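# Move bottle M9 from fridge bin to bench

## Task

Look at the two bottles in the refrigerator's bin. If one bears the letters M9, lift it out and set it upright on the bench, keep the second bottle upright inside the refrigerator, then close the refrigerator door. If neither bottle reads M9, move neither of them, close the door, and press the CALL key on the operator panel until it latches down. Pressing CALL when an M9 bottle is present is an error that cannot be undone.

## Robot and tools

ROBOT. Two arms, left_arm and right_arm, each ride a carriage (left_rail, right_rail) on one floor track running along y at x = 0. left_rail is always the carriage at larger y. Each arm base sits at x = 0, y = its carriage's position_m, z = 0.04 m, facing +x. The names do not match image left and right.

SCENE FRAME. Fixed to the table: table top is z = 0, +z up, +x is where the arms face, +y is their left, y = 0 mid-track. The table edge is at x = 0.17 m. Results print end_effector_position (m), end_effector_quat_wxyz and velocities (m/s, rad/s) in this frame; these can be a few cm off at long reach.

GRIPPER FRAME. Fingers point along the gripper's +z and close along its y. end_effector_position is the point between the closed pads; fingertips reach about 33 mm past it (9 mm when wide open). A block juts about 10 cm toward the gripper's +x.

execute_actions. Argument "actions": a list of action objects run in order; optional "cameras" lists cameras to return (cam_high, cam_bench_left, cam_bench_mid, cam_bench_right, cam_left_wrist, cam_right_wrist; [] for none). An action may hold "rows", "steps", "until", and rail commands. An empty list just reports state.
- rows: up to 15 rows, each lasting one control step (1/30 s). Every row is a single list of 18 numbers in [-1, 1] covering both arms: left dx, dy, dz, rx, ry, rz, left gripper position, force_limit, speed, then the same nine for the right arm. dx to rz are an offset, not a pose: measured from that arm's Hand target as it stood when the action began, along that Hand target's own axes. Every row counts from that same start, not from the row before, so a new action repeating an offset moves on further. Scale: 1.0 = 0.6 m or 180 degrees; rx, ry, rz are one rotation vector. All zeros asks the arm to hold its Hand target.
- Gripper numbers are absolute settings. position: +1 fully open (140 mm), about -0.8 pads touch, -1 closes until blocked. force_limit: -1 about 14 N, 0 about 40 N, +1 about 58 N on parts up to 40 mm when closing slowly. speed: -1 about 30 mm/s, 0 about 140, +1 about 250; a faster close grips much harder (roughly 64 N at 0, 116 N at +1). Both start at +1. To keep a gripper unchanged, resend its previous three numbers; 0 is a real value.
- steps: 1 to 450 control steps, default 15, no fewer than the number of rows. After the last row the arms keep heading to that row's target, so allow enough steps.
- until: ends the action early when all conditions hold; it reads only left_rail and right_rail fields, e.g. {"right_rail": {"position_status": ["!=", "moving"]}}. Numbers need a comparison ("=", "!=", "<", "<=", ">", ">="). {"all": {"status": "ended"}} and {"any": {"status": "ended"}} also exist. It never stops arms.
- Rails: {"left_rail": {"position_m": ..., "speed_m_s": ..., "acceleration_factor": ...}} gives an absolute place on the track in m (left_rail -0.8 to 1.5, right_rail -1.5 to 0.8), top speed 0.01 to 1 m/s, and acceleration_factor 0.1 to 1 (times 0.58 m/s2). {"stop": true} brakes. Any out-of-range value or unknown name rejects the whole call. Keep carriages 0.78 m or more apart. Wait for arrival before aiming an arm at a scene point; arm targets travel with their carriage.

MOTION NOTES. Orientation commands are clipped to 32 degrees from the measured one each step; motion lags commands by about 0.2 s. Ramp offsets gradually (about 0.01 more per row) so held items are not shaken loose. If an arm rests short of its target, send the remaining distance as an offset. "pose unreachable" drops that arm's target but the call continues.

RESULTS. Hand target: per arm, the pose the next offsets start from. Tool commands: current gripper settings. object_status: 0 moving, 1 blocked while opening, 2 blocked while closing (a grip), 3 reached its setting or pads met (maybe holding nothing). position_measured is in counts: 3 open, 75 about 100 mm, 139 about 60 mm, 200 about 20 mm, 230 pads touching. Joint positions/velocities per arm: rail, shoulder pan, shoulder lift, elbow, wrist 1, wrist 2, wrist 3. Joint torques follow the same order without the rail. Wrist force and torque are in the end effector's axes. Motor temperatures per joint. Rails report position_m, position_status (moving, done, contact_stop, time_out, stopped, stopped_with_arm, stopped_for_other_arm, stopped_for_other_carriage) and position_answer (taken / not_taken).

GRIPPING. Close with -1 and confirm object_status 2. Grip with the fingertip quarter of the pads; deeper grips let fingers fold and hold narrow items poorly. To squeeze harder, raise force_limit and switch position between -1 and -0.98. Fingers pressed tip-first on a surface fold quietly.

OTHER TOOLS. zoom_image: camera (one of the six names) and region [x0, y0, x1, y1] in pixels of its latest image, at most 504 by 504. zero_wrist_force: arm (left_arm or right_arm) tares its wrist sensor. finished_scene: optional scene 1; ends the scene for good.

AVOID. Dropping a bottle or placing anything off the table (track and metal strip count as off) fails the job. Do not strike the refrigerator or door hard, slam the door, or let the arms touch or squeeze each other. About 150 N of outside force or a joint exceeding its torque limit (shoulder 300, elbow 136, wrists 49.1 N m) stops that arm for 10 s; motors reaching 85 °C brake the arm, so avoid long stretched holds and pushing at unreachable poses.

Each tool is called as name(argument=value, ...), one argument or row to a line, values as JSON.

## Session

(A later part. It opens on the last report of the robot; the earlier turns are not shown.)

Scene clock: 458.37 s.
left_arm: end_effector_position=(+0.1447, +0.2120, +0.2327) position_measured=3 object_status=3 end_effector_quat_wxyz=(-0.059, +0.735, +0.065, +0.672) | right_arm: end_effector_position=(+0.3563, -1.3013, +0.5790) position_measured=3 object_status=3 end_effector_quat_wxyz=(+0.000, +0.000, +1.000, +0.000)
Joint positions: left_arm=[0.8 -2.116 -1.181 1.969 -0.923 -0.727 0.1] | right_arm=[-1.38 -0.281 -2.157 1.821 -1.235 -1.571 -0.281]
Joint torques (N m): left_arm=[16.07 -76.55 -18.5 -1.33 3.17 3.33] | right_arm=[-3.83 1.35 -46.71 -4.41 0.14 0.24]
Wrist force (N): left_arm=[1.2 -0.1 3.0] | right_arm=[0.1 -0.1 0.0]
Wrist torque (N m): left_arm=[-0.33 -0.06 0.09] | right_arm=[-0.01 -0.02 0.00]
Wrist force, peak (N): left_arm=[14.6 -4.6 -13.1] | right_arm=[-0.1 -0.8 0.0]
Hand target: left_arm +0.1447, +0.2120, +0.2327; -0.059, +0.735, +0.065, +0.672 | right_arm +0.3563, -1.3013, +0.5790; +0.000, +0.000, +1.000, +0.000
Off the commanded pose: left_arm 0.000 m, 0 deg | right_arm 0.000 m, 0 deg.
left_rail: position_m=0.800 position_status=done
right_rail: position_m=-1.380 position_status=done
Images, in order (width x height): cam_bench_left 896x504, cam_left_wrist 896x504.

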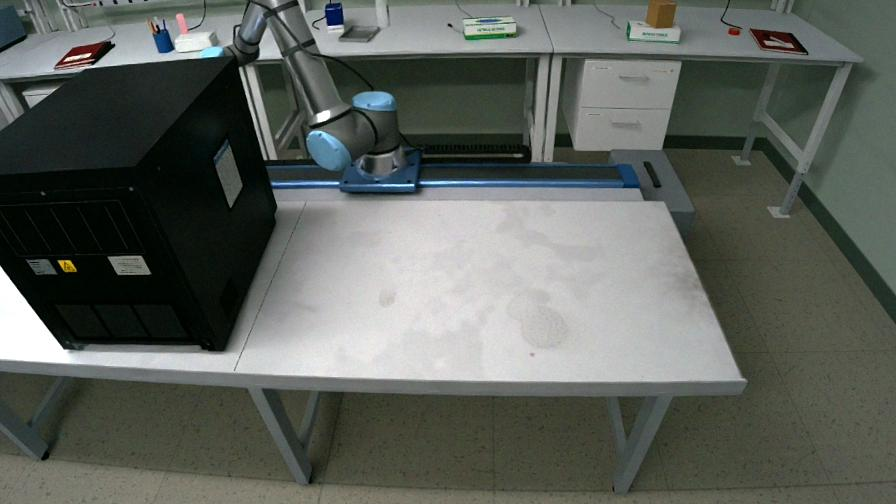

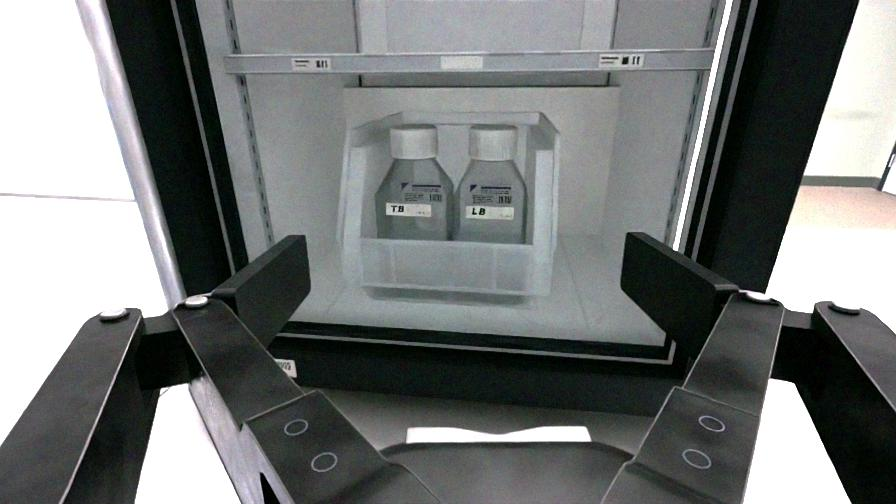

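execute_actions(
  actions=[
    {"right_rail": {"position_m": -0.95}, "steps": 120, "until": {"right_rail": {"position_status": ["!=", "moving"]}}},
    {"rows": [[0,0,0,0,0,0,-1,-1,-0.3,0.0065,0.0334,0.0073,0,0,-0.0556,1,1,1]], "steps": 7},
    {"rows": [[0,0,0,0,0,0,-1,-1,-0.3,0.0006,0.034,0.0073,0,0,-0.0556,1,1,1]], "steps": 7},
    {"rows": [[0,0,0,0,0,0,-1,-1,-0.3,-0.0053,0.0336,0.0073,0,0,-0.0556,1,1,1]], "steps": 7},
    {"rows": [[0,0,0,0,0,0,-1,-1,-0.3,-0.0111,0.0322,0.0073,0,0,-0.0556,1,1,1]], "steps": 7},
    {"rows": [[0,0,0,0,0,0,-1,-1,-0.3,-0.0165,0.0298,0.0073,0,0,-0.0556,1,1,1]], "steps": 7},
    {"rows": [[0,0,0,0,0,0,-1,-1,-0.3,-0.0214,0.0265,0.0073,0,0,-0.0556,1,1,1]], "steps": 7},
    {"rows": [[0,0,0,0,0,0,-1,-1,-0.3,-0.0256,0.0223,0.0073,0,0,-0.0556,1,1,1]], "steps": 7},
    {"rows": [[0,0,0,0,0,0,-1,-1,-0.3,-0.0292,0.0175,0.0073,0,0,-0.0556,1,1,1]], "steps": 7},
    {"rows": [[0,0,0,0,0,0,-1,-1,-0.3,-0.0318,0.0122,0.0073,0,0,-0.0556,1,1,1]], "steps": 7},
    {"rows": [[0,0,0,0,0,0,-1,-1,-0.3,-0.0334,0.0065,0.0073,0,0,-0.0556,1,1,1]], "steps": 7},
    {"rows": [[0,0,0,0,0,0,-1,-1,-0.3,-0.034,0.0006,0.0073,0,0,-0.0556,1,1,1]], "steps": 7},
    {"rows": [[0,0,0,0,0,0,-1,-1,-0.3,-0.0336,-0.0053,0.0073,0,0,-0.0556,1,1,1]], "steps": 7},
    {"rows": [[0,0,0,0,0,0,-1,-1,-0.3,-0.0322,-0.0111,0.0073,0,0,-0.0556,1,1,1]], "steps": 7},
    {"rows": [[0,0,0,0,0,0,-1,-1,-0.3,-0.0298,-0.0165,0.0073,0,0,-0.0556,1,1,1]], "steps": 7},
    {"rows": [[0,0,0,0,0,0,-1,-1,-0.3,-0.0265,-0.0214,0.0073,0,0,-0.0556,1,1,1]], "steps": 7},
    {"rows": [[0,0,0,0,0,0,-1,-1,-0.3,-0.0223,-0.0256,0.0073,0,0,-0.0556,1,1,1]], "steps": 7},
    {"rows": [[0,0,0,0,0,0,-1,-1,-0.3,-0.0175,-0.0292,0.0073,0,0,-0.0556,1,1,1]], "steps": 7},
    {"rows": [[0,0,0,0,0,0,-1,-1,-0.3,-0.0122,-0.0318,0.0073,0,0,-0.0556,1,1,1]], "steps": 15},
  ],
  cameras=["cam_right_wrist", "cam_left_wrist", "cam_bench_mid"],
)

Scene clock: 633.43 s.
left_arm: end_effector_position=(+0.1447, +0.2120, +0.2327) position_measured=232 object_status=3 end_effector_quat_wxyz=(-0.059, +0.735, +0.065, +0.672) | right_arm: end_effector_position=(+0.2857, -0.5107, +0.5001) position_measured=3 object_status=3 end_effector_quat_wxyz=(+0.000, +1.000, +0.001, +0.000)
Joint positions: left_arm=[0.8 -2.116 -1.181 1.969 -0.923 -0.727 0.1] | right_arm=[-0.95 0.655 -1.896 1.827 -1.502 -1.571 -2.489]
Joint torques (N m): left_arm=[15.55 -77.83 -19.85 -1.45 3.22 3.49] | right_arm=[9.91 -10.56 -62.69 -8.29 2.7 -3.76]
Wrist force (N): left_arm=[1.1 -0.7 2.7] | right_arm=[-0.5 -0.6 0.4]
Wrist torque (N m): left_arm=[-0.47 -0.10 0.10] | right_arm=[-0.09 0.05 0.08]
Wrist force, peak (N): left_arm=[1.2 -0.3 3.2] | right_arm=[4.6 -4.6 -2.3]
Hand target: left_arm +0.1447, +0.2120, +0.2327; -0.059, +0.735, +0.065, +0.672 | right_arm +0.2857, -0.5107, +0.5001; +0.000, +1.000, +0.001, +0.000
Off the commanded pose: left_arm 0.000 m, 0 deg | right_arm 0.000 m, 0 deg.
left_rail: position_m=0.800 position_status=done
right_rail: position_m=-0.950 position_status=done
Images, in order (width x height): cam_bench_mid 896x504, cam_left_wrist 896x504, cam_right_wrist 896x504.

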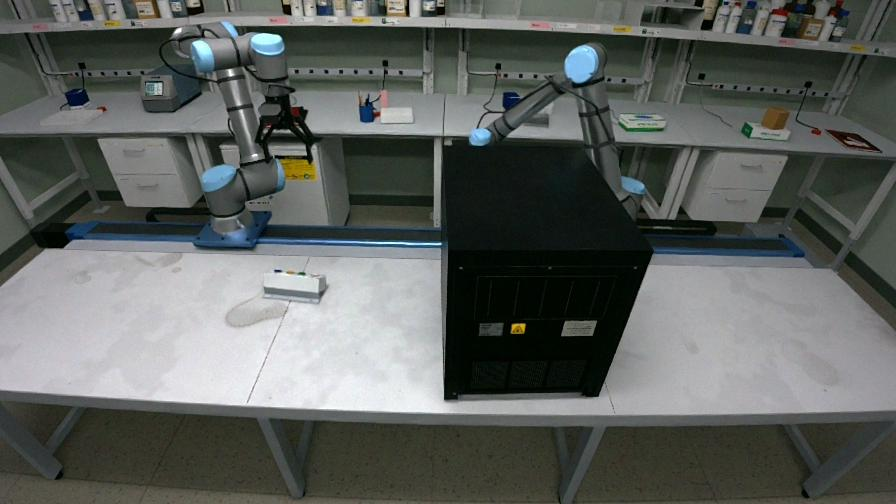

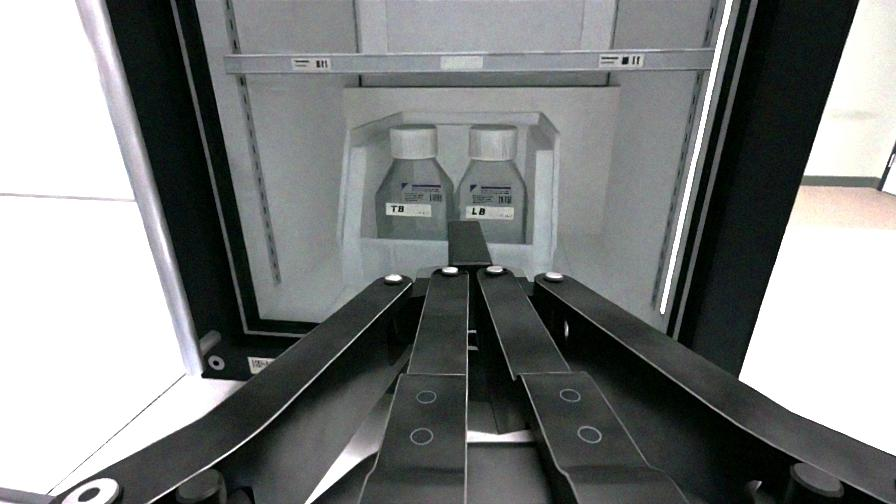

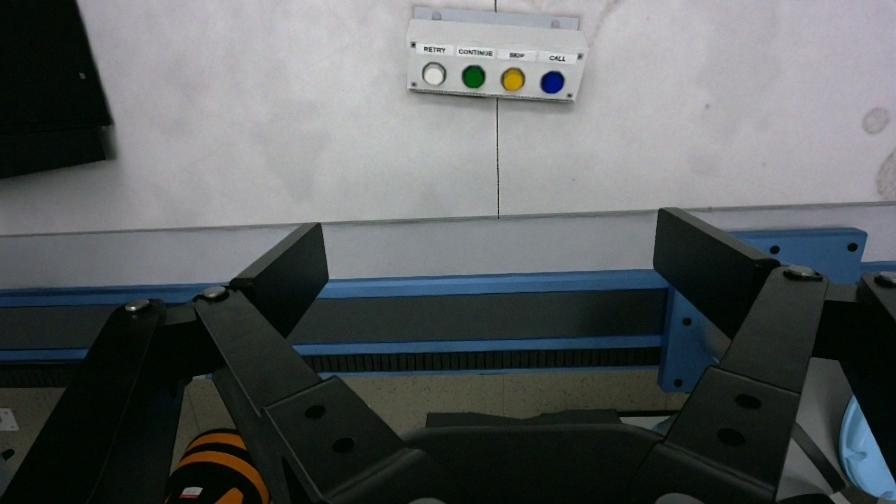

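zoom_image(
  camera="cam_right_wrist",
  region=[0, 0, 200, 200],
)

zoom_image(
  camera="cam_right_wrist",
  region=[390, 0, 610, 120],
)

Scaled by 2.520 from the camera's 896x504 image, which has a finer 1280x720 frame.

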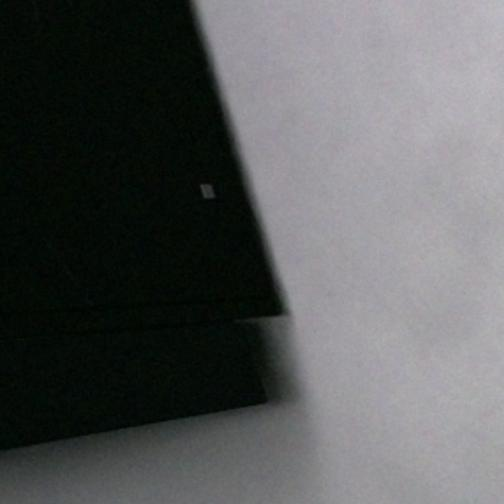

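Scaled by 2.291 from the camera's 896x504 image, which has a finer 1280x720 frame.

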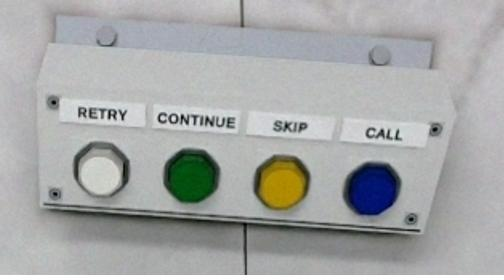

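execute_actions(
  actions=[
    {"rows": [[0.0024,-0.0427,0.0259,0,0,0,-1,-1,-0.3,0,0,0.0556,0,0.0417,0,1,1,1]], "steps": 8},
    {"rows": [[0.0024,-0.0427,0.0259,0,0,0,-1,-1,-0.3,-0.0073,0,0.0551,0,0.0417,0,1,1,1]], "steps": 8},
    {"rows": [[0.0024,-0.0427,0.0259,0,0,0,-1,-1,-0.3,-0.0144,0,0.0537,0,0.0417,0,1,1,1]], "steps": 8},
    {"rows": [[0.0024,-0.0427,0.0259,0,0,0,-1,-1,-0.3,-0.0213,0,0.0514,0,0.0417,0,1,1,1]], "steps": 8},
    {"rows": [[0.0024,-0.0427,0.0259,0,0,0,-1,-1,-0.3,-0.0278,0,0.0482,0,0.0417,0,1,1,1]], "steps": 8},
    {"rows": [[0.0024,-0.0427,0.0259,0,0,0,-1,-1,-0.3,-0.0338,0,0.0441,0,0.0417,0,1,1,1]], "steps": 15},
  ],
  cameras=["cam_right_wrist", "cam_left_wrist", "cam_bench_mid"],
)

zoom_image(
  camera="cam_right_wrist",
  region=[330, 130, 680, 330],
)

zoom_image(
  camera="cam_left_wrist",
  region=[0, 180, 400, 504],
)

Scene clock: 730.37 s.
left_arm: end_effector_position=(+0.2098, +0.3798, +0.2329) position_measured=232 object_status=3 end_effector_quat_wxyz=(-0.059, +0.735, +0.065, +0.672) | right_arm: end_effector_position=(+0.2858, -0.5108, +0.3000) position_measured=3 object_status=3 end_effector_quat_wxyz=(+0.000, +0.924, +0.001, +0.383)
Joint positions: left_arm=[0.8 -2.183 -1.424 2.315 -1.017 -0.793 0.088] | right_arm=[-0.95 1.063 -1.863 2.456 -2.619 -2.236 -2.241]
Joint torques (N m): left_arm=[-17.02 -52.67 -14.72 -1.76 -2.1 -4] | right_arm=[9.11 -5.07 -32.85 -9.21 -4.09 -3.55]
Wrist force (N): left_arm=[0.7 -0.2 3.0] | right_arm=[-1.7 -0.8 0.1]
Wrist torque (N m): left_arm=[-0.35 -0.06 0.15] | right_arm=[-0.22 0.45 0.16]
Wrist force, peak (N): left_arm=[0.3 7.2 -4.8] | right_arm=[16.5 -3.2 -11.8]
Hand target: left_arm +0.2098, +0.3798, +0.2329; -0.059, +0.735, +0.065, +0.672 | right_arm +0.2858, -0.5108, +0.3000; +0.000, +0.924, +0.001, +0.383
Off the commanded pose: left_arm 0.000 m, 0 deg | right_arm 0.000 m, 0 deg.
left_rail: position_m=0.800 position_status=done
right_rail: position_m=-0.950 position_status=done
Images, in order (width x height): cam_bench_mid 896x504, cam_left_wrist 896x504, cam_right_wrist 896x504.

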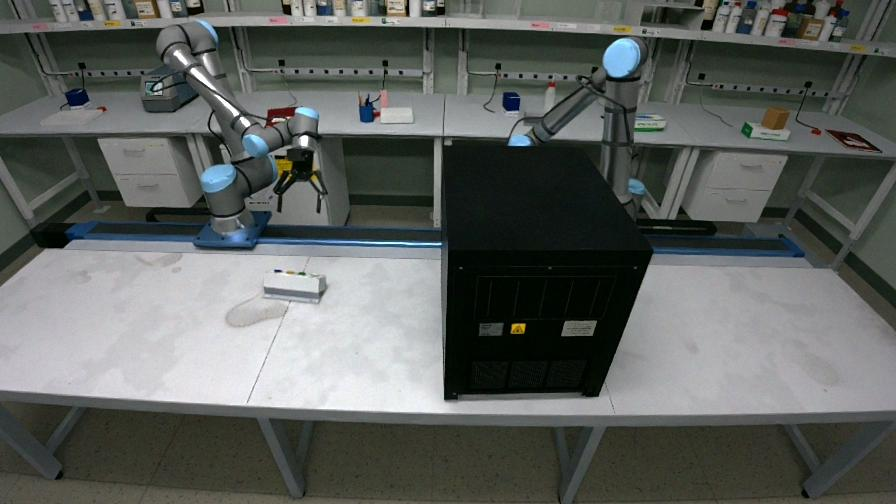

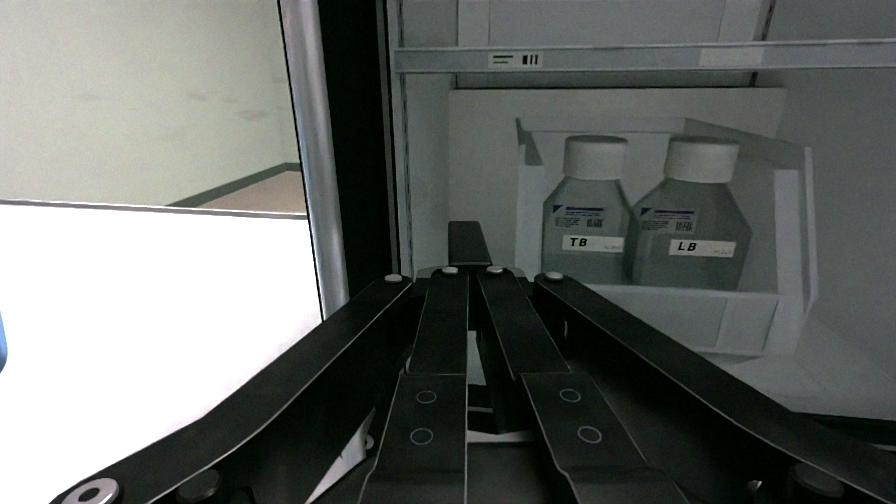

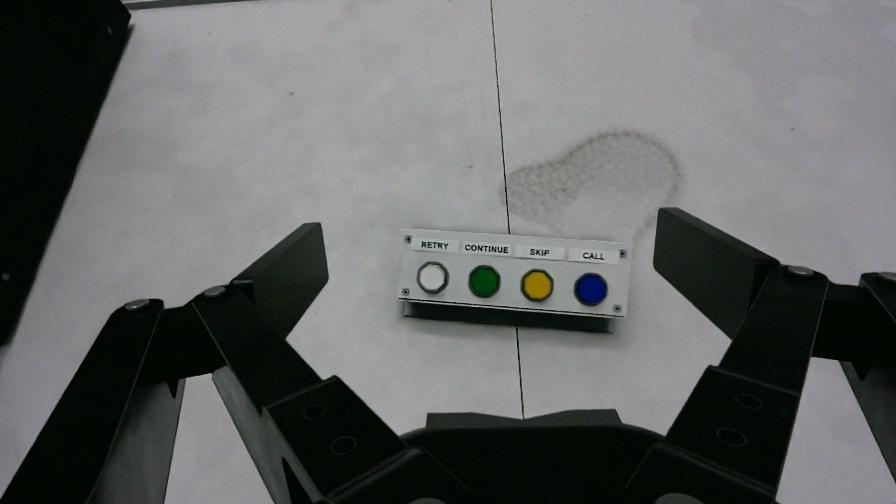

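Scaled by 1.440 from the camera's 896x504 image, which has a finer 1280x720 frame.

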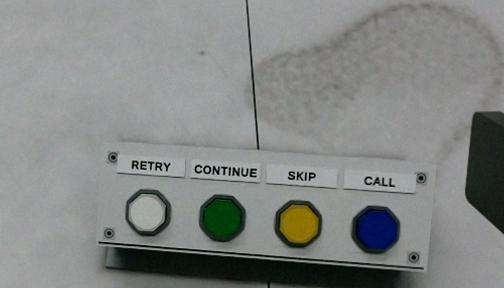

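Scaled by 1.260 from the camera's 896x504 image, which has a finer 1280x720 frame.

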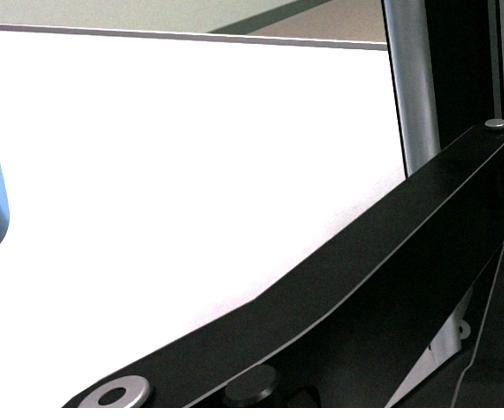

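execute_actions(
  actions=[
    {"rows": [[0.0015,0.003,0.0165,0,0,0,-1,-1,-0.3,0,0,0,0,0,0,1,1,1],[0.0029,0.0058,0.0327,0,0,0,-1,-1,-0.3,0,0,0,0,0,0,1,1,1]], "steps": 15},
    {"rows": [[0.0012,0.0024,0.0133,0,0,0,-1,-1,-0.3,0,0,0,0,0,0,1,1,1]], "steps": 12},
  ],
  cameras=["cam_left_wrist"],
)

Scene clock: 737.53 s.
left_arm: end_effector_position=(+0.2379, +0.3798, +0.2329) position_measured=232 object_status=3 end_effector_quat_wxyz=(-0.059, +0.735, +0.065, +0.672) | right_arm: end_effector_position=(+0.2858, -0.5107, +0.3000) position_measured=3 object_status=3 end_effector_quat_wxyz=(+0.000, +0.924, +0.001, +0.383)
Joint positions: left_arm=[0.8 -2.132 -1.434 2.328 -1.026 -0.742 0.097] | right_arm=[-0.95 1.063 -1.863 2.456 -2.619 -2.236 -2.241]
Joint torques (N m): left_arm=[15.59 -50.96 -14.76 -1.86 3.5 3.56] | right_arm=[8.39 -7.1 -32.78 -9.02 -4.12 -3.51]
Wrist force (N): left_arm=[1.0 -0.5 2.6] | right_arm=[-2.3 -1.1 -0.1]
Wrist torque (N m): left_arm=[-0.43 -0.09 0.07] | right_arm=[-0.29 0.58 0.16]
Wrist force, peak (N): left_arm=[1.5 -0.5 5.0] | right_arm=[-2.3 -1.1 -0.1]
Hand target: left_arm +0.2380, +0.3798, +0.2329; -0.059, +0.735, +0.065, +0.672 | right_arm +0.2858, -0.5107, +0.3000; +0.000, +0.924, +0.001, +0.383
Off the commanded pose: left_arm 0.000 m, 0 deg | right_arm 0.000 m, 0 deg.
left_rail: position_m=0.800 position_status=done
right_rail: position_m=-0.950 position_status=done
Images, in order (width x height): cam_left_wrist 896x504.

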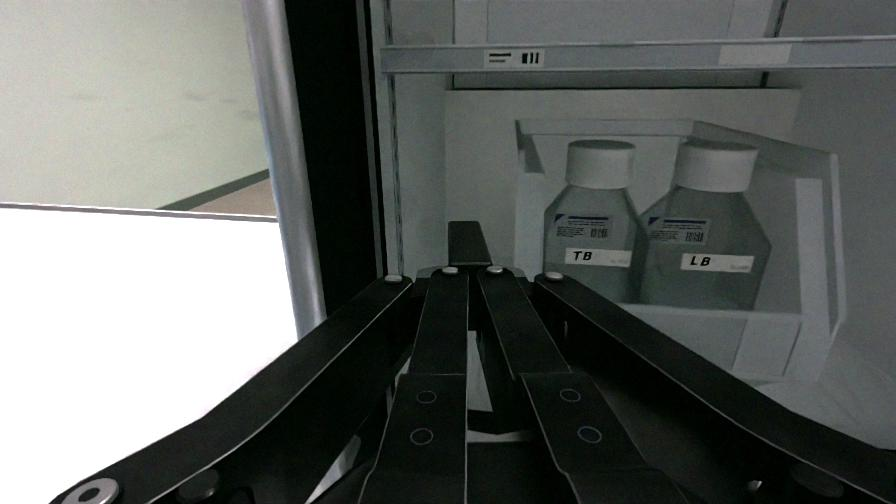

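execute_actions(
  actions=[
    {"rows": [[0.0009,0.0018,0.0098,0,0,0,-1,-1,-0.3,0,0,0,0,0,0,1,1,1]], "steps": 12},
  ],
  cameras=[],
)

execute_actions(
  actions=[
    {"rows": [[0.0009,0.0018,0.0098,0,0,0,-1,-1,-0.3,0,0,0,0,0,0,1,1,1]], "steps": 12},
  ],
  cameras=[],
)

execute_actions(
  actions=[
    {"rows": [[0.0009,0.0018,0.0098,0,0,0,-1,-1,-0.3,0,0,0,0,0,0,1,1,1]], "steps": 12},
  ],
  cameras=[],
)

Scene clock: 743.73 s.
left_arm: end_effector_position=(+0.2440, +0.3798, +0.2329) position_measured=232 object_status=3 end_effector_quat_wxyz=(-0.059, +0.735, +0.065, +0.672) | right_arm: end_effector_position=(+0.2858, -0.5107, +0.3000) position_measured=3 object_status=3 end_effector_quat_wxyz=(+0.000, +0.924, +0.001, +0.383)
Joint positions: left_arm=[0.8 -2.121 -1.436 2.33 -1.028 -0.731 0.099] | right_arm=[-0.95 1.063 -1.863 2.456 -2.619 -2.236 -2.241]
Joint torques (N m): left_arm=[15.02 -51.92 -15.2 -1.27 3.14 3.66] | right_arm=[10.64 -7.64 -33.07 -8.71 -3.95 -3.47]
Wrist force (N): left_arm=[1.1 -0.5 2.5] | right_arm=[-1.9 -0.9 0.2]
Wrist torque (N m): left_arm=[-0.44 -0.11 0.07] | right_arm=[-0.25 0.49 0.16]
Wrist force, peak (N): left_arm=[1.2 -0.4 3.8] | right_arm=[-2.5 -0.8 0.0]
Hand target: left_arm +0.2440, +0.3798, +0.2329; -0.059, +0.735, +0.065, +0.672 | right_arm +0.2858, -0.5107, +0.3000; +0.000, +0.924, +0.001, +0.383
Off the commanded pose: left_arm 0.000 m, 0 deg | right_arm 0.000 m, 0 deg.
left_rail: position_m=0.800 position_status=done
right_rail: position_m=-0.950 position_status=done
No camera images: "cameras" was empty.

Scene clock: 744.33 s.
left_arm: end_effector_position=(+0.2499, +0.3797, +0.2330) position_measured=232 object_status=3 end_effector_quat_wxyz=(-0.059, +0.735, +0.065, +0.672) | right_arm: end_effector_position=(+0.2858, -0.5107, +0.3000) position_measured=3 object_status=3 end_effector_quat_wxyz=(+0.000, +0.924, +0.001, +0.383)
Joint positions: left_arm=[0.8 -2.11 -1.438 2.333 -1.031 -0.72 0.102] | right_arm=[-0.95 1.063 -1.863 2.456 -2.619 -2.236 -2.241]
Joint torques (N m): left_arm=[23.74 -50.97 -10.99 -0.9 6.06 3.59] | right_arm=[9.59 -7.3 -33.39 -8.96 -4.02 -3.25]
Wrist force (N): left_arm=[1.7 -7.8 -17.8] | right_arm=[-2.4 -0.7 0.3]
Wrist torque (N m): left_arm=[-0.24 0.01 0.00] | right_arm=[-0.20 0.59 0.15]
Wrist force, peak (N): left_arm=[1.7 -7.8 -17.8] | right_arm=[-2.4 -1.0 0.2]
Hand target: left_arm +0.2500, +0.3798, +0.2330; -0.059, +0.735, +0.065, +0.672 | right_arm +0.2858, -0.5107, +0.3000; +0.000, +0.924, +0.001, +0.383
Off the commanded pose: left_arm 0.000 m, 0 deg | right_arm 0.000 m, 0 deg.
left_rail: position_m=0.800 position_status=done
right_rail: position_m=-0.950 position_status=done
No camera images: "cameras" was empty.

Scene clock: 754.47 s.
left_arm: end_effector_position=(+0.2503, +0.3797, +0.2332) position_measured=232 object_status=3 end_effector_quat_wxyz=(-0.060, +0.736, +0.067, +0.671) | right_arm: end_effector_position=(+0.2858, -0.5107, +0.3000) position_measured=3 object_status=3 end_effector_quat_wxyz=(+0.000, +0.924, +0.001, +0.383)
Joint positions: left_arm=[0.8 -2.107 -1.439 2.331 -1.032 -0.722 0.103] | right_arm=[-0.95 1.063 -1.863 2.456 -2.619 -2.236 -2.241]
Joint torques (N m): left_arm=[-1.08 -41.05 -26.48 1.83 0.87 -0.47] | right_arm=[11.26 -6.62 -33.31 -9.01 -3.96 -3.39]
Wrist force (N): left_arm=[0.9 -8.9 -36.4] | right_arm=[-2.2 -0.9 0.4]
Wrist torque (N m): left_arm=[-0.34 0.14 -0.01] | right_arm=[-0.25 0.55 0.16]
Wrist force, peak (N): left_arm=[14.3 -43.2 -133.4] | right_arm=[-2.4 -0.9 -0.1]
Hand target: left_arm +0.2503, +0.3797, +0.2332; -0.060, +0.736, +0.067, +0.671 (not the last commanded pose) | right_arm +0.2858, -0.5107, +0.3000; +0.000, +0.924, +0.001, +0.383
Tool commands: left_gripper/position=-1.0 left_gripper/force_limit=-1.0 left_gripper/speed=-0.301961 right_gripper/position=+1.0 right_gripper/force_limit=+1.0 right_gripper/speed=+1.0
Off the commanded pose: left_arm 0.006 m, 0 deg | right_arm 0.000 m, 0 deg.
FORCE FAULT: contact force on the left arm reached its limit, and that arm stopped for 10 seconds. The contact can be on any part of that arm, not only on its tool. That arm's remaining commands of this call were not run. That arm's target is now where it stood when the stop ended, not its last command. That arm accepts commands again.
left_rail: position_m=0.800 position_status=done
right_rail: position_m=-0.950 position_status=done
No camera images: "cameras" was empty.

execute_actions(
  actions=[
    {"rows": [[-0.0009,-0.0018,-0.0098,0,0,0,-1,-1,-0.3,0,0,0,0,0,0,1,1,1],[-0.002,-0.004,-0.02,0,0,0,-1,-1,-0.3,0,0,0,0,0,0,1,1,1],[-0.004,-0.008,-0.045,0,0,0,-1,-1,-0.3,0,0,0,0,0,0,1,1,1],[-0.0088,-0.0175,-0.098,0,0,0,-1,-1,-0.3,0,0,0,0,0,0,1,1,1]], "steps": 20},
  ],
  cameras=["cam_left_wrist"],
)

Scene clock: 767.47 s.
left_arm: end_effector_position=(+0.1903, +0.3794, +0.2333) position_measured=232 object_status=3 end_effector_quat_wxyz=(-0.060, +0.736, +0.067, +0.671) | right_arm: end_effector_position=(+0.2858, -0.5107, +0.3000) position_measured=3 object_status=3 end_effector_quat_wxyz=(+0.000, +0.924, +0.001, +0.383)
Joint positions: left_arm=[0.8 -2.214 -1.416 2.302 -1.011 -0.828 0.082] | right_arm=[-0.95 1.063 -1.863 2.456 -2.619 -2.236 -2.241]
Joint torques (N m): left_arm=[-17.35 -33.6 -37.9 5.71 -1.73 -3.94] | right_arm=[10.46 -6.63 -33.6 -8.81 -3.55 -3.36]
Wrist force (N): left_arm=[6.2 -2.1 3.8] | right_arm=[-2.3 -0.9 0.2]
Wrist torque (N m): left_arm=[-0.78 -1.27 0.19] | right_arm=[-0.26 0.59 0.15]
Wrist force, peak (N): left_arm=[1.0 -9.2 -37.1] | right_arm=[-2.5 -0.6 0.2]
Hand target: left_arm +0.1903, +0.3794, +0.2333; -0.060, +0.736, +0.067, +0.671 | right_arm +0.2858, -0.5107, +0.3000; +0.000, +0.924, +0.001, +0.383
Off the commanded pose: left_arm 0.000 m, 0 deg | right_arm 0.000 m, 0 deg.
left_rail: position_m=0.800 position_status=done
right_rail: position_m=-0.950 position_status=done
Images, in order (width x height): cam_left_wrist 896x504.

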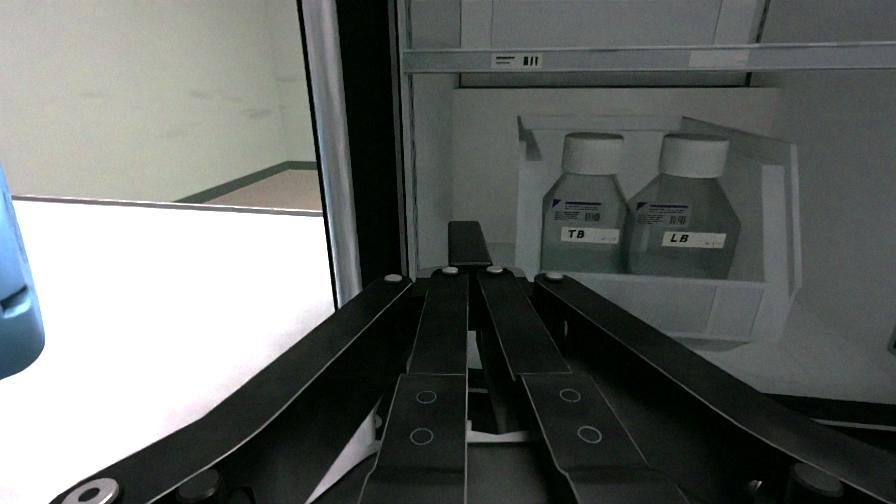

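execute_actions(
  actions=[
    {"rows": [[0,0,0,0,0,0,-1,-1,-0.3,-0.0329,0.0422,0.0302,-0.0059,-0.018,0.0059,-1,-1,-0.3]], "steps": 10},
    {"rows": [[0,0,0,0,0,0,-1,-1,-0.3,-0.0329,0.0422,0.0302,-0.0059,-0.018,0.0059,-1,-1,-0.3]], "steps": 10},
    {"rows": [[0,0,0,0,0,0,-1,-1,-0.3,-0.0329,0.0422,0.0302,-0.0059,-0.018,0.0059,-1,-1,-0.3]], "steps": 10},
    {"rows": [[0,0,0,0,0,0,-1,-1,-0.3,-0.0329,0.0422,0.0302,-0.0059,-0.018,0.0059,-1,-1,-0.3]], "steps": 40},
  ],
  cameras=["cam_right_wrist", "cam_bench_right"],
)

Scene clock: 862.20 s.
left_arm: end_effector_position=(+0.1903, +0.3795, +0.2333) position_measured=232 object_status=3 end_effector_quat_wxyz=(-0.060, +0.736, +0.067, +0.671) | right_arm: end_effector_position=(+0.2685, -0.6115, +0.1941) position_measured=232 object_status=3 end_effector_quat_wxyz=(+0.020, +0.960, -0.047, +0.276)
Joint positions: left_arm=[0.8 -2.214 -1.416 2.302 -1.011 -0.828 0.082] | right_arm=[-0.95 0.84 -1.981 2.619 -2.554 -2.022 -2.283]
Joint torques (N m): left_arm=[-15.36 -34.64 -35.66 5.75 -1.58 -4.15] | right_arm=[-16.32 -19.53 -31.17 -1.82 1.59 -3.64]
Wrist force (N): left_arm=[6.5 -2.7 3.7] | right_arm=[-1.4 -0.9 -0.1]
Wrist torque (N m): left_arm=[-0.92 -1.33 0.20] | right_arm=[-0.21 0.34 0.15]
Wrist force, peak (N): left_arm=[6.9 -3.0 4.1] | right_arm=[2.2 -8.6 -6.8]
Hand target: left_arm +0.1903, +0.3795, +0.2333; -0.060, +0.736, +0.067, +0.671 | right_arm +0.2685, -0.6115, +0.1941; +0.020, +0.960, -0.047, +0.276
Off the commanded pose: left_arm 0.000 m, 0 deg | right_arm 0.000 m, 0 deg.
left_rail: position_m=0.800 position_status=done
right_rail: position_m=-0.950 position_status=done
Images, in order (width x height): cam_bench_right 896x504, cam_right_wrist 896x504.

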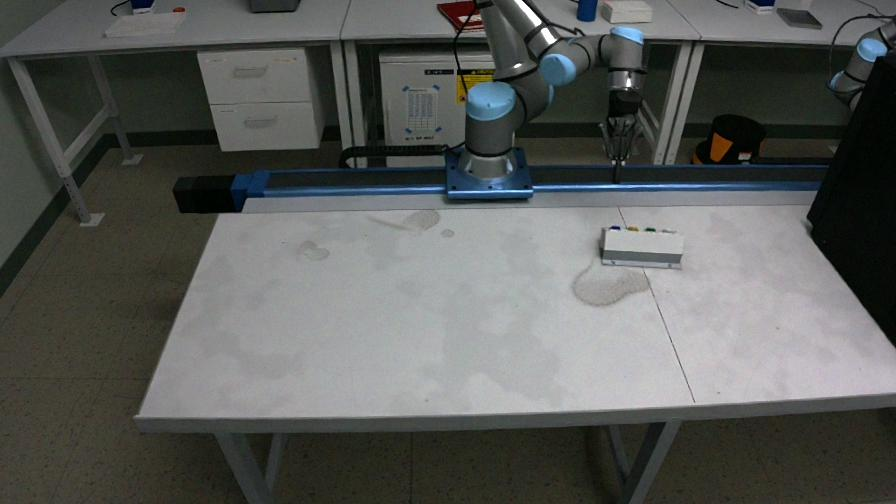

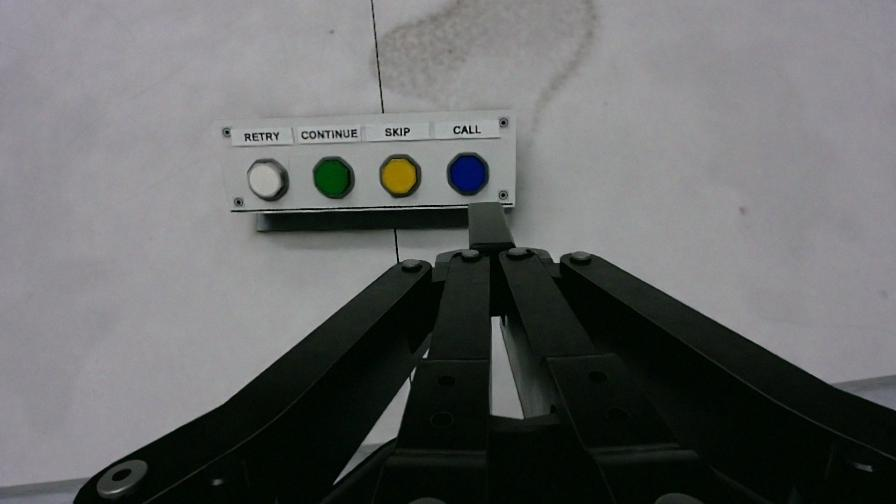

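execute_actions(
  actions=[
    {"rows": [[0,0,0,0,0,0,-1,-1,-0.3,0.0118,-0.014,0.02,0,0,0,-1,-1,-0.3]], "steps": 10},
    {"rows": [[0,0,0,0,0,0,-1,-1,-0.3,0,0,0.05,0,0,0,-1,-1,-0.3]], "steps": 10},
    {"rows": [[0,0,0,0,0,0,-1,-1,-0.3,0,0,0.05,0,0,0,-1,-1,-0.3]], "steps": 10},
    {"rows": [[0,0,0,0,0,0,-1,-1,-0.3,0,0,0.0417,0,0,0,-1,-1,-0.3]], "steps": 30},
  ],
  cameras=["cam_right_wrist", "cam_bench_right"],
)

zoom_image(
  camera="cam_right_wrist",
  region=[330, 100, 650, 300],
)

zoom_image(
  camera="cam_bench_right",
  region=[560, 150, 740, 290],
)

Scene clock: 917.27 s.
left_arm: end_effector_position=(+0.1903, +0.3795, +0.2333) position_measured=232 object_status=3 end_effector_quat_wxyz=(-0.060, +0.736, +0.067, +0.671) | right_arm: end_effector_position=(+0.3265, -0.6099, +0.1156) position_measured=232 object_status=3 end_effector_quat_wxyz=(+0.020, +0.960, -0.047, +0.276)
Joint positions: left_arm=[0.8 -2.214 -1.416 2.302 -1.011 -0.828 0.082] | right_arm=[-0.95 0.723 -1.714 2.677 -2.929 -1.979 -2.403]
Joint torques (N m): left_arm=[-16.32 -34.15 -34.71 5.6 -1.82 -4.08] | right_arm=[-16.64 -6.26 -21.27 -9.19 1.92 -3.63]
Wrist force (N): left_arm=[6.2 -2.5 4.0] | right_arm=[-1.5 -1.1 0.2]
Wrist torque (N m): left_arm=[-0.87 -1.27 0.19] | right_arm=[-0.26 0.41 0.19]
Wrist force, peak (N): left_arm=[7.2 -2.4 4.2] | right_arm=[2.3 -3.1 -11.6]
Hand target: left_arm +0.1903, +0.3795, +0.2333; -0.060, +0.736, +0.067, +0.671 | right_arm +0.3266, -0.6099, +0.1156; +0.020, +0.960, -0.047, +0.276
Off the commanded pose: left_arm 0.000 m, 0 deg | right_arm 0.000 m, 0 deg.
left_rail: position_m=0.800 position_status=done
right_rail: position_m=-0.950 position_status=done
Images, in order (width x height): cam_bench_right 896x504, cam_right_wrist 896x504.

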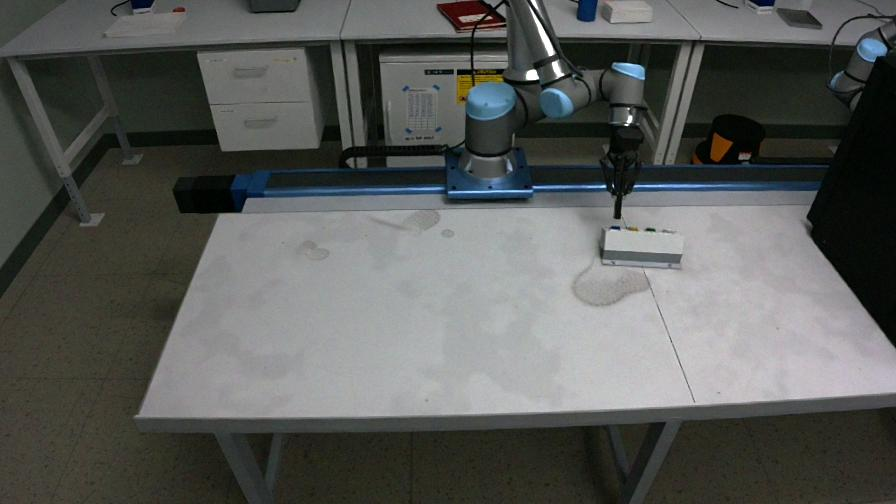

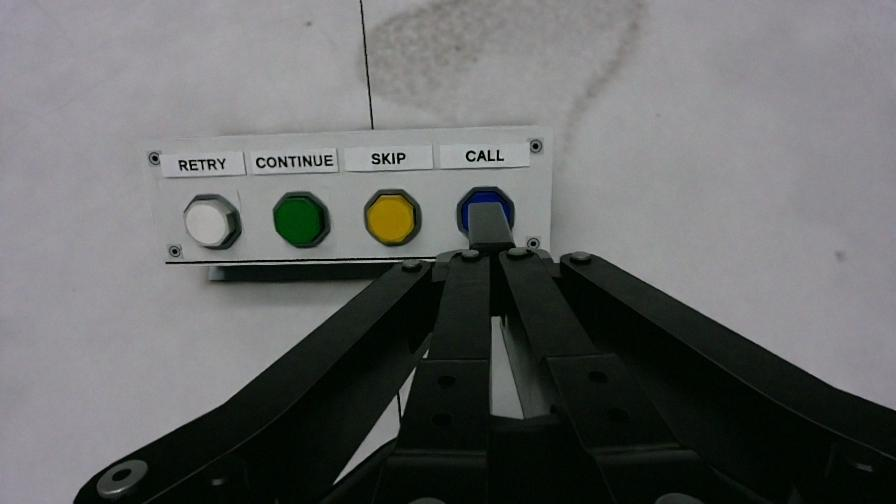

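Scaled by 1.575 from the camera's 896x504 image, which has a finer 1280x720 frame.

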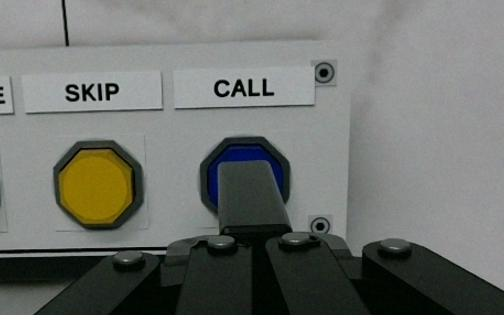

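Scaled by 2.800 from the camera's 896x504 image, which has a finer 1280x720 frame.

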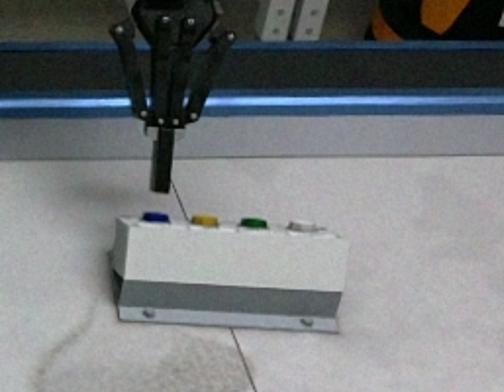

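execute_actions(
  actions=[
    {"rows": [[0,0,0,0,0,0,-1,-1,-0.3,-0.001,0.0005,0.01,0,0,0,-1,-1,-0.3],[0,0,0,0,0,0,-1,-1,-0.3,-0.0025,0.001,0.02,0,0,0,-1,-1,-0.3],[0,0,0,0,0,0,-1,-1,-0.3,-0.0025,0.001,0.03,0,0,0,-1,-1,-0.3]], "steps": 20},
  ],
  cameras=["cam_right_wrist"],
)

Scene clock: 932.03 s.
left_arm: end_effector_position=(+0.1903, +0.3795, +0.2333) position_measured=232 object_status=3 end_effector_quat_wxyz=(-0.060, +0.736, +0.067, +0.671) | right_arm: end_effector_position=(+0.3347, -0.6115, +0.0996) position_measured=232 object_status=3 end_effector_quat_wxyz=(+0.020, +0.960, -0.047, +0.276)
Joint positions: left_arm=[0.8 -2.214 -1.416 2.302 -1.011 -0.828 0.082] | right_arm=[-0.95 0.704 -1.658 2.688 -3.004 -1.972 -2.422]
Joint torques (N m): left_arm=[-16.21 -35.56 -34.14 5.65 -1.76 -3.88] | right_arm=[-15.34 -10.04 -18.45 -9.14 1.65 -3.66]
Wrist force (N): left_arm=[6.9 -2.9 3.7] | right_arm=[-1.5 -1.1 0.1]
Wrist torque (N m): left_arm=[-0.95 -1.44 0.20] | right_arm=[-0.27 0.40 0.18]
Wrist force, peak (N): left_arm=[6.7 -3.0 4.3] | right_arm=[-0.7 -1.2 -2.7]
Hand target: left_arm +0.1903, +0.3795, +0.2333; -0.060, +0.736, +0.067, +0.671 | right_arm +0.3347, -0.6115, +0.0996; +0.020, +0.960, -0.047, +0.276
Off the commanded pose: left_arm 0.000 m, 0 deg | right_arm 0.000 m, 0 deg.
left_rail: position_m=0.800 position_status=done
right_rail: position_m=-0.950 position_status=done
Images, in order (width x height): cam_right_wrist 896x504.

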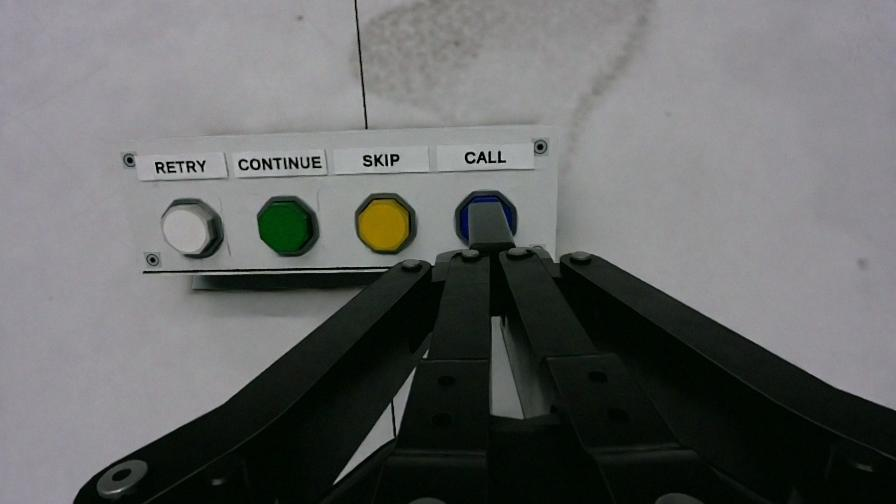

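execute_actions(
  actions=[
    {"rows": [[0,0,0,0,0,0,-1,-1,-0.3,0,0,0.003,0,0,0,-1,-1,-0.3],[0,0,0,0,0,0,-1,-1,-0.3,0,0,0.0067,0,0,0,-1,-1,-0.3]], "steps": 12},
  ],
  cameras=[],
)

Scene clock: 936.27 s.
left_arm: end_effector_position=(+0.1903, +0.3795, +0.2333) position_measured=232 object_status=3 end_effector_quat_wxyz=(-0.060, +0.736, +0.067, +0.671) | right_arm: end_effector_position=(+0.3368, -0.6118, +0.0962) position_measured=232 object_status=3 end_effector_quat_wxyz=(+0.020, +0.960, -0.047, +0.276)
Joint positions: left_arm=[0.8 -2.214 -1.416 2.302 -1.011 -0.828 0.082] | right_arm=[-0.95 0.7 -1.645 2.689 -3.02 -1.97 -2.427]
Joint torques (N m): left_arm=[-16.19 -36.35 -33.22 5.76 -1.78 -3.67] | right_arm=[-16.91 -9.2 -18.59 -9.18 1.95 -3.74]
Wrist force (N): left_arm=[6.3 -2.9 3.9] | right_arm=[-2.4 0.1 -2.6]
Wrist torque (N m): left_arm=[-0.96 -1.30 0.20] | right_arm=[-0.21 0.32 0.17]
Wrist force, peak (N): left_arm=[6.6 -2.6 4.5] | right_arm=[-2.4 -0.3 -2.9]
Hand target: left_arm +0.1903, +0.3795, +0.2333; -0.060, +0.736, +0.067, +0.671 | right_arm +0.3368, -0.6118, +0.0962; +0.020, +0.960, -0.047, +0.276
Off the commanded pose: left_arm 0.000 m, 0 deg | right_arm 0.000 m, 0 deg.
left_rail: position_m=0.800 position_status=done
right_rail: position_m=-0.950 position_status=done
No camera images: "cameras" was empty.

execute_actions(
  actions=[
    {"rows": [[0,0,0,0,0,0,-1,-1,-0.3,0,0,0.0017,0,0,0,-1,-1,-0.3],[0,0,0,0,0,0,-1,-1,-0.3,0,0,0.0033,0,0,0,-1,-1,-0.3]], "steps": 12},
  ],
  cameras=["cam_right_wrist"],
)

Scene clock: 939.10 s.
left_arm: end_effector_position=(+0.1903, +0.3795, +0.2333) position_measured=232 object_status=3 end_effector_quat_wxyz=(-0.060, +0.736, +0.067, +0.671) | right_arm: end_effector_position=(+0.3379, -0.6119, +0.0945) position_measured=232 object_status=3 end_effector_quat_wxyz=(+0.020, +0.960, -0.047, +0.276)
Joint positions: left_arm=[0.8 -2.214 -1.416 2.302 -1.011 -0.828 0.082] | right_arm=[-0.95 0.698 -1.638 2.69 -3.028 -1.969 -2.429]
Joint torques (N m): left_arm=[-14.53 -35.2 -33.2 5.61 -1.73 -3.74] | right_arm=[-18.05 -10.29 -19.74 -9.81 1.36 -3.76]
Wrist force (N): left_arm=[6.5 -2.5 3.8] | right_arm=[-4.2 0.8 -4.1]
Wrist torque (N m): left_arm=[-0.87 -1.34 0.19] | right_arm=[-0.24 0.29 0.16]
Wrist force, peak (N): left_arm=[6.7 -2.5 4.2] | right_arm=[-4.3 0.8 -4.1]
Hand target: left_arm +0.1903, +0.3795, +0.2333; -0.060, +0.736, +0.067, +0.671 | right_arm +0.3379, -0.6119, +0.0945; +0.020, +0.960, -0.047, +0.276
Off the commanded pose: left_arm 0.000 m, 0 deg | right_arm 0.000 m, 0 deg.
left_rail: position_m=0.800 position_status=done
right_rail: position_m=-0.950 position_status=done
Images, in order (width x height): cam_right_wrist 896x504.

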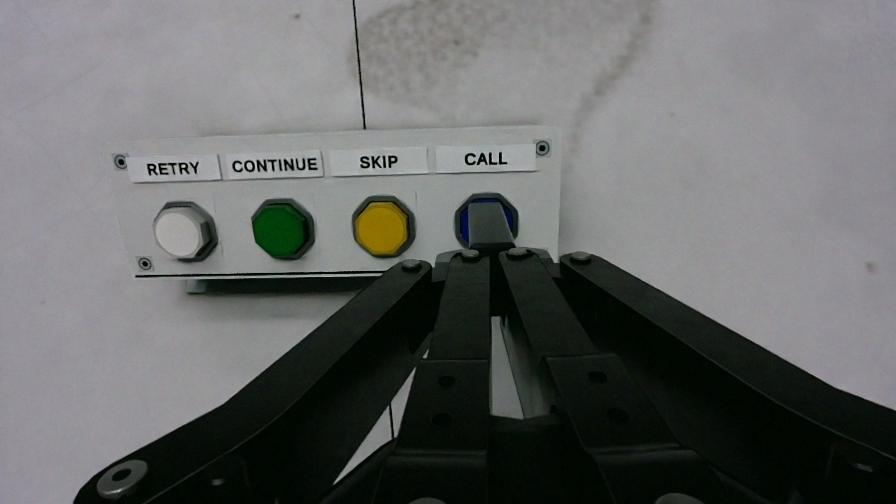

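execute_actions(
  actions=[
    {"rows": [[0,0,0,0,0,0,-1,-1,-0.3,0,0,0.0017,0,0,0,-1,-1,-0.3],[0,0,0,0,0,0,-1,-1,-0.3,0,0,0.0033,0,0,0,-1,-1,-0.3]], "steps": 12},
  ],
  cameras=["cam_right_wrist"],
)

Scene clock: 949.20 s.
left_arm: end_effector_position=(+0.1903, +0.3795, +0.2333) position_measured=232 object_status=3 end_effector_quat_wxyz=(-0.060, +0.736, +0.067, +0.671) | right_arm: end_effector_position=(+0.3389, -0.6120, +0.0928) position_measured=232 object_status=3 end_effector_quat_wxyz=(+0.020, +0.960, -0.047, +0.276)
Joint positions: left_arm=[0.8 -2.214 -1.416 2.302 -1.011 -0.828 0.082] | right_arm=[-0.95 0.695 -1.632 2.691 -3.036 -1.968 -2.431]
Joint torques (N m): left_arm=[-16.47 -36.1 -32.64 5.46 -1.52 -3.59] | right_arm=[-17.48 -11.9 -20.09 -10.22 0.91 -3.6]
Wrist force (N): left_arm=[6.3 -2.6 3.9] | right_arm=[-6.1 -0.3 -4.3]
Wrist torque (N m): left_arm=[-0.89 -1.30 0.20] | right_arm=[-0.26 0.19 0.17]
Wrist force, peak (N): left_arm=[7.2 -2.6 3.7] | right_arm=[-6.5 0.1 -5.0]
Hand target: left_arm +0.1903, +0.3795, +0.2333; -0.060, +0.736, +0.067, +0.671 | right_arm +0.3389, -0.6120, +0.0928; +0.020, +0.960, -0.047, +0.276
Off the commanded pose: left_arm 0.000 m, 0 deg | right_arm 0.000 m, 0 deg.
left_rail: position_m=0.800 position_status=done
right_rail: position_m=-0.950 position_status=done
Images, in order (width x height): cam_right_wrist 896x504.

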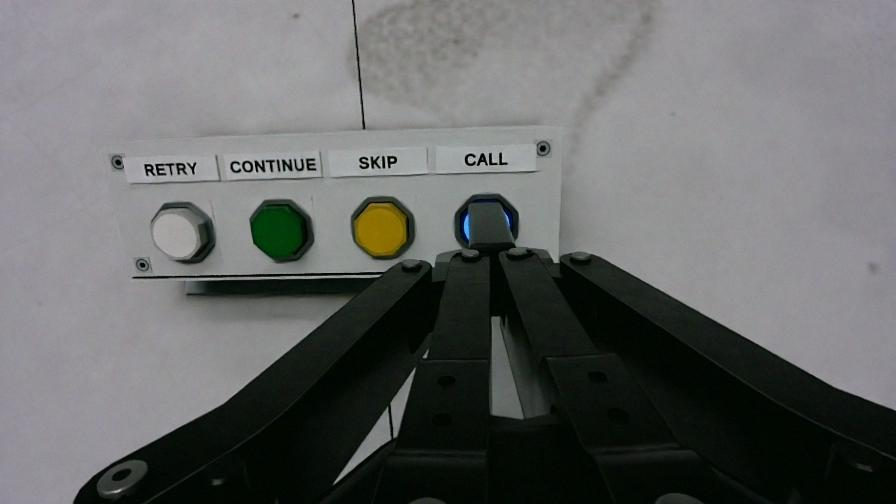

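zoom_image(
  camera="cam_right_wrist",
  region=[330, 140, 570, 290],
)

Scaled by 2.100 from the camera's 896x504 image, which has a finer 1280x720 frame.

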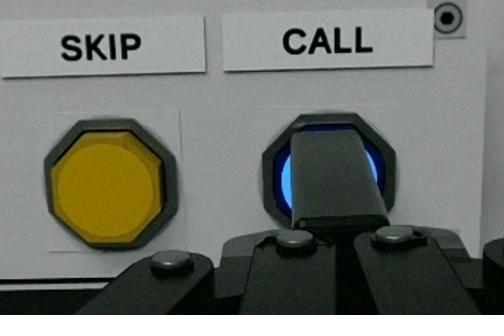

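execute_actions(
  actions=[
    {"rows": [[0,0,0,0,0,0,-1,-1,-0.3,0,0,-0.0033,0,0,0,-1,-1,-0.3],[0,0,0,0,0,0,-1,-1,-0.3,0,0,-0.01,0,0,0,-1,-1,-0.3],[0,0,0,0,0,0,-1,-1,-0.3,0,0,-0.025,0,0,0,-1,-1,-0.3],[0,0,0,0,0,0,-1,-1,-0.3,0,0,-0.0417,0,0,0,-1,-1,-0.3]], "steps": 25},
  ],
  cameras=["cam_right_wrist"],
)

zoom_image(
  camera="cam_right_wrist",
  region=[330, 120, 570, 290],
)

Scene clock: 957.43 s.
left_arm: end_effector_position=(+0.1903, +0.3795, +0.2333) position_measured=232 object_status=3 end_effector_quat_wxyz=(-0.060, +0.736, +0.067, +0.671) | right_arm: end_effector_position=(+0.3257, -0.6104, +0.1140) position_measured=232 object_status=3 end_effector_quat_wxyz=(+0.020, +0.960, -0.047, +0.276) end_effector_velocity=(+0.000, -0.001, +0.000) end_effector_angular_velocity=(+0.000, +0.000, +0.000)
Joint positions: left_arm=[0.8 -2.214 -1.416 2.302 -1.011 -0.828 0.082] | right_arm=[-0.95 0.723 -1.711 2.68 -2.935 -1.979 -2.403]
Joint velocities: left_arm=[within noise] | right_arm=[-0.001 0 0 0 0 0 0]
Joint torques (N m): left_arm=[-15.74 -36.38 -30.31 5.52 -1.63 -3.69] | right_arm=[9.6 -31.16 -43 -1.98 -3.28 3.93]
Wrist force (N): left_arm=[6.2 -2.4 3.7] | right_arm=[-1.3 -1.0 0.6]
Wrist torque (N m): left_arm=[-0.85 -1.28 0.20] | right_arm=[-0.24 0.37 0.06]
Wrist force, peak (N): left_arm=[6.8 -2.7 4.2] | right_arm=[-6.4 -0.3 -4.4]
Hand target: left_arm +0.1903, +0.3795, +0.2333; -0.060, +0.736, +0.067, +0.671 | right_arm +0.3257, -0.6104, +0.1140; +0.020, +0.960, -0.047, +0.276
Off the commanded pose: left_arm 0.000 m, 0 deg | right_arm 0.000 m, 0 deg.
left_rail: position_m=0.800 position_status=done
right_rail: position_m=-0.950 position_status=done
Images, in order (width x height): cam_right_wrist 896x504.

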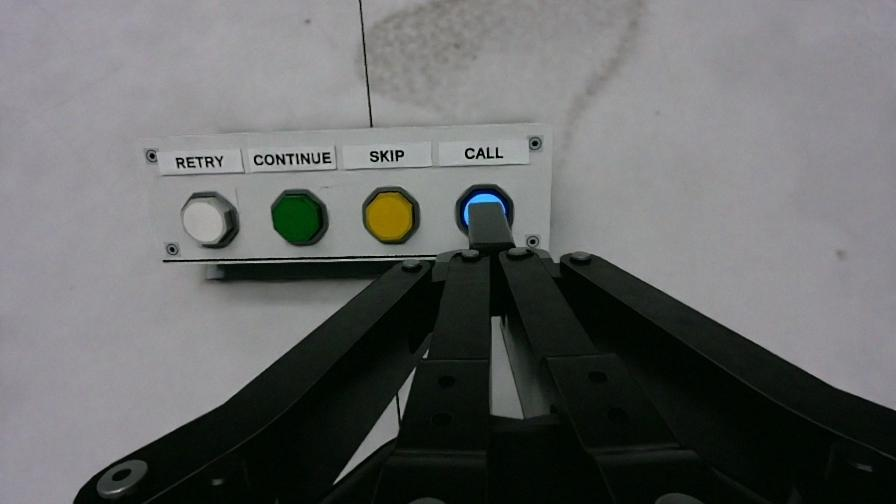

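Scaled by 2.100 from the camera's 896x504 image, which has a finer 1280x720 frame.

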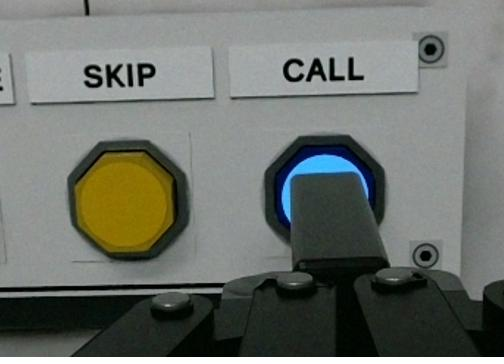

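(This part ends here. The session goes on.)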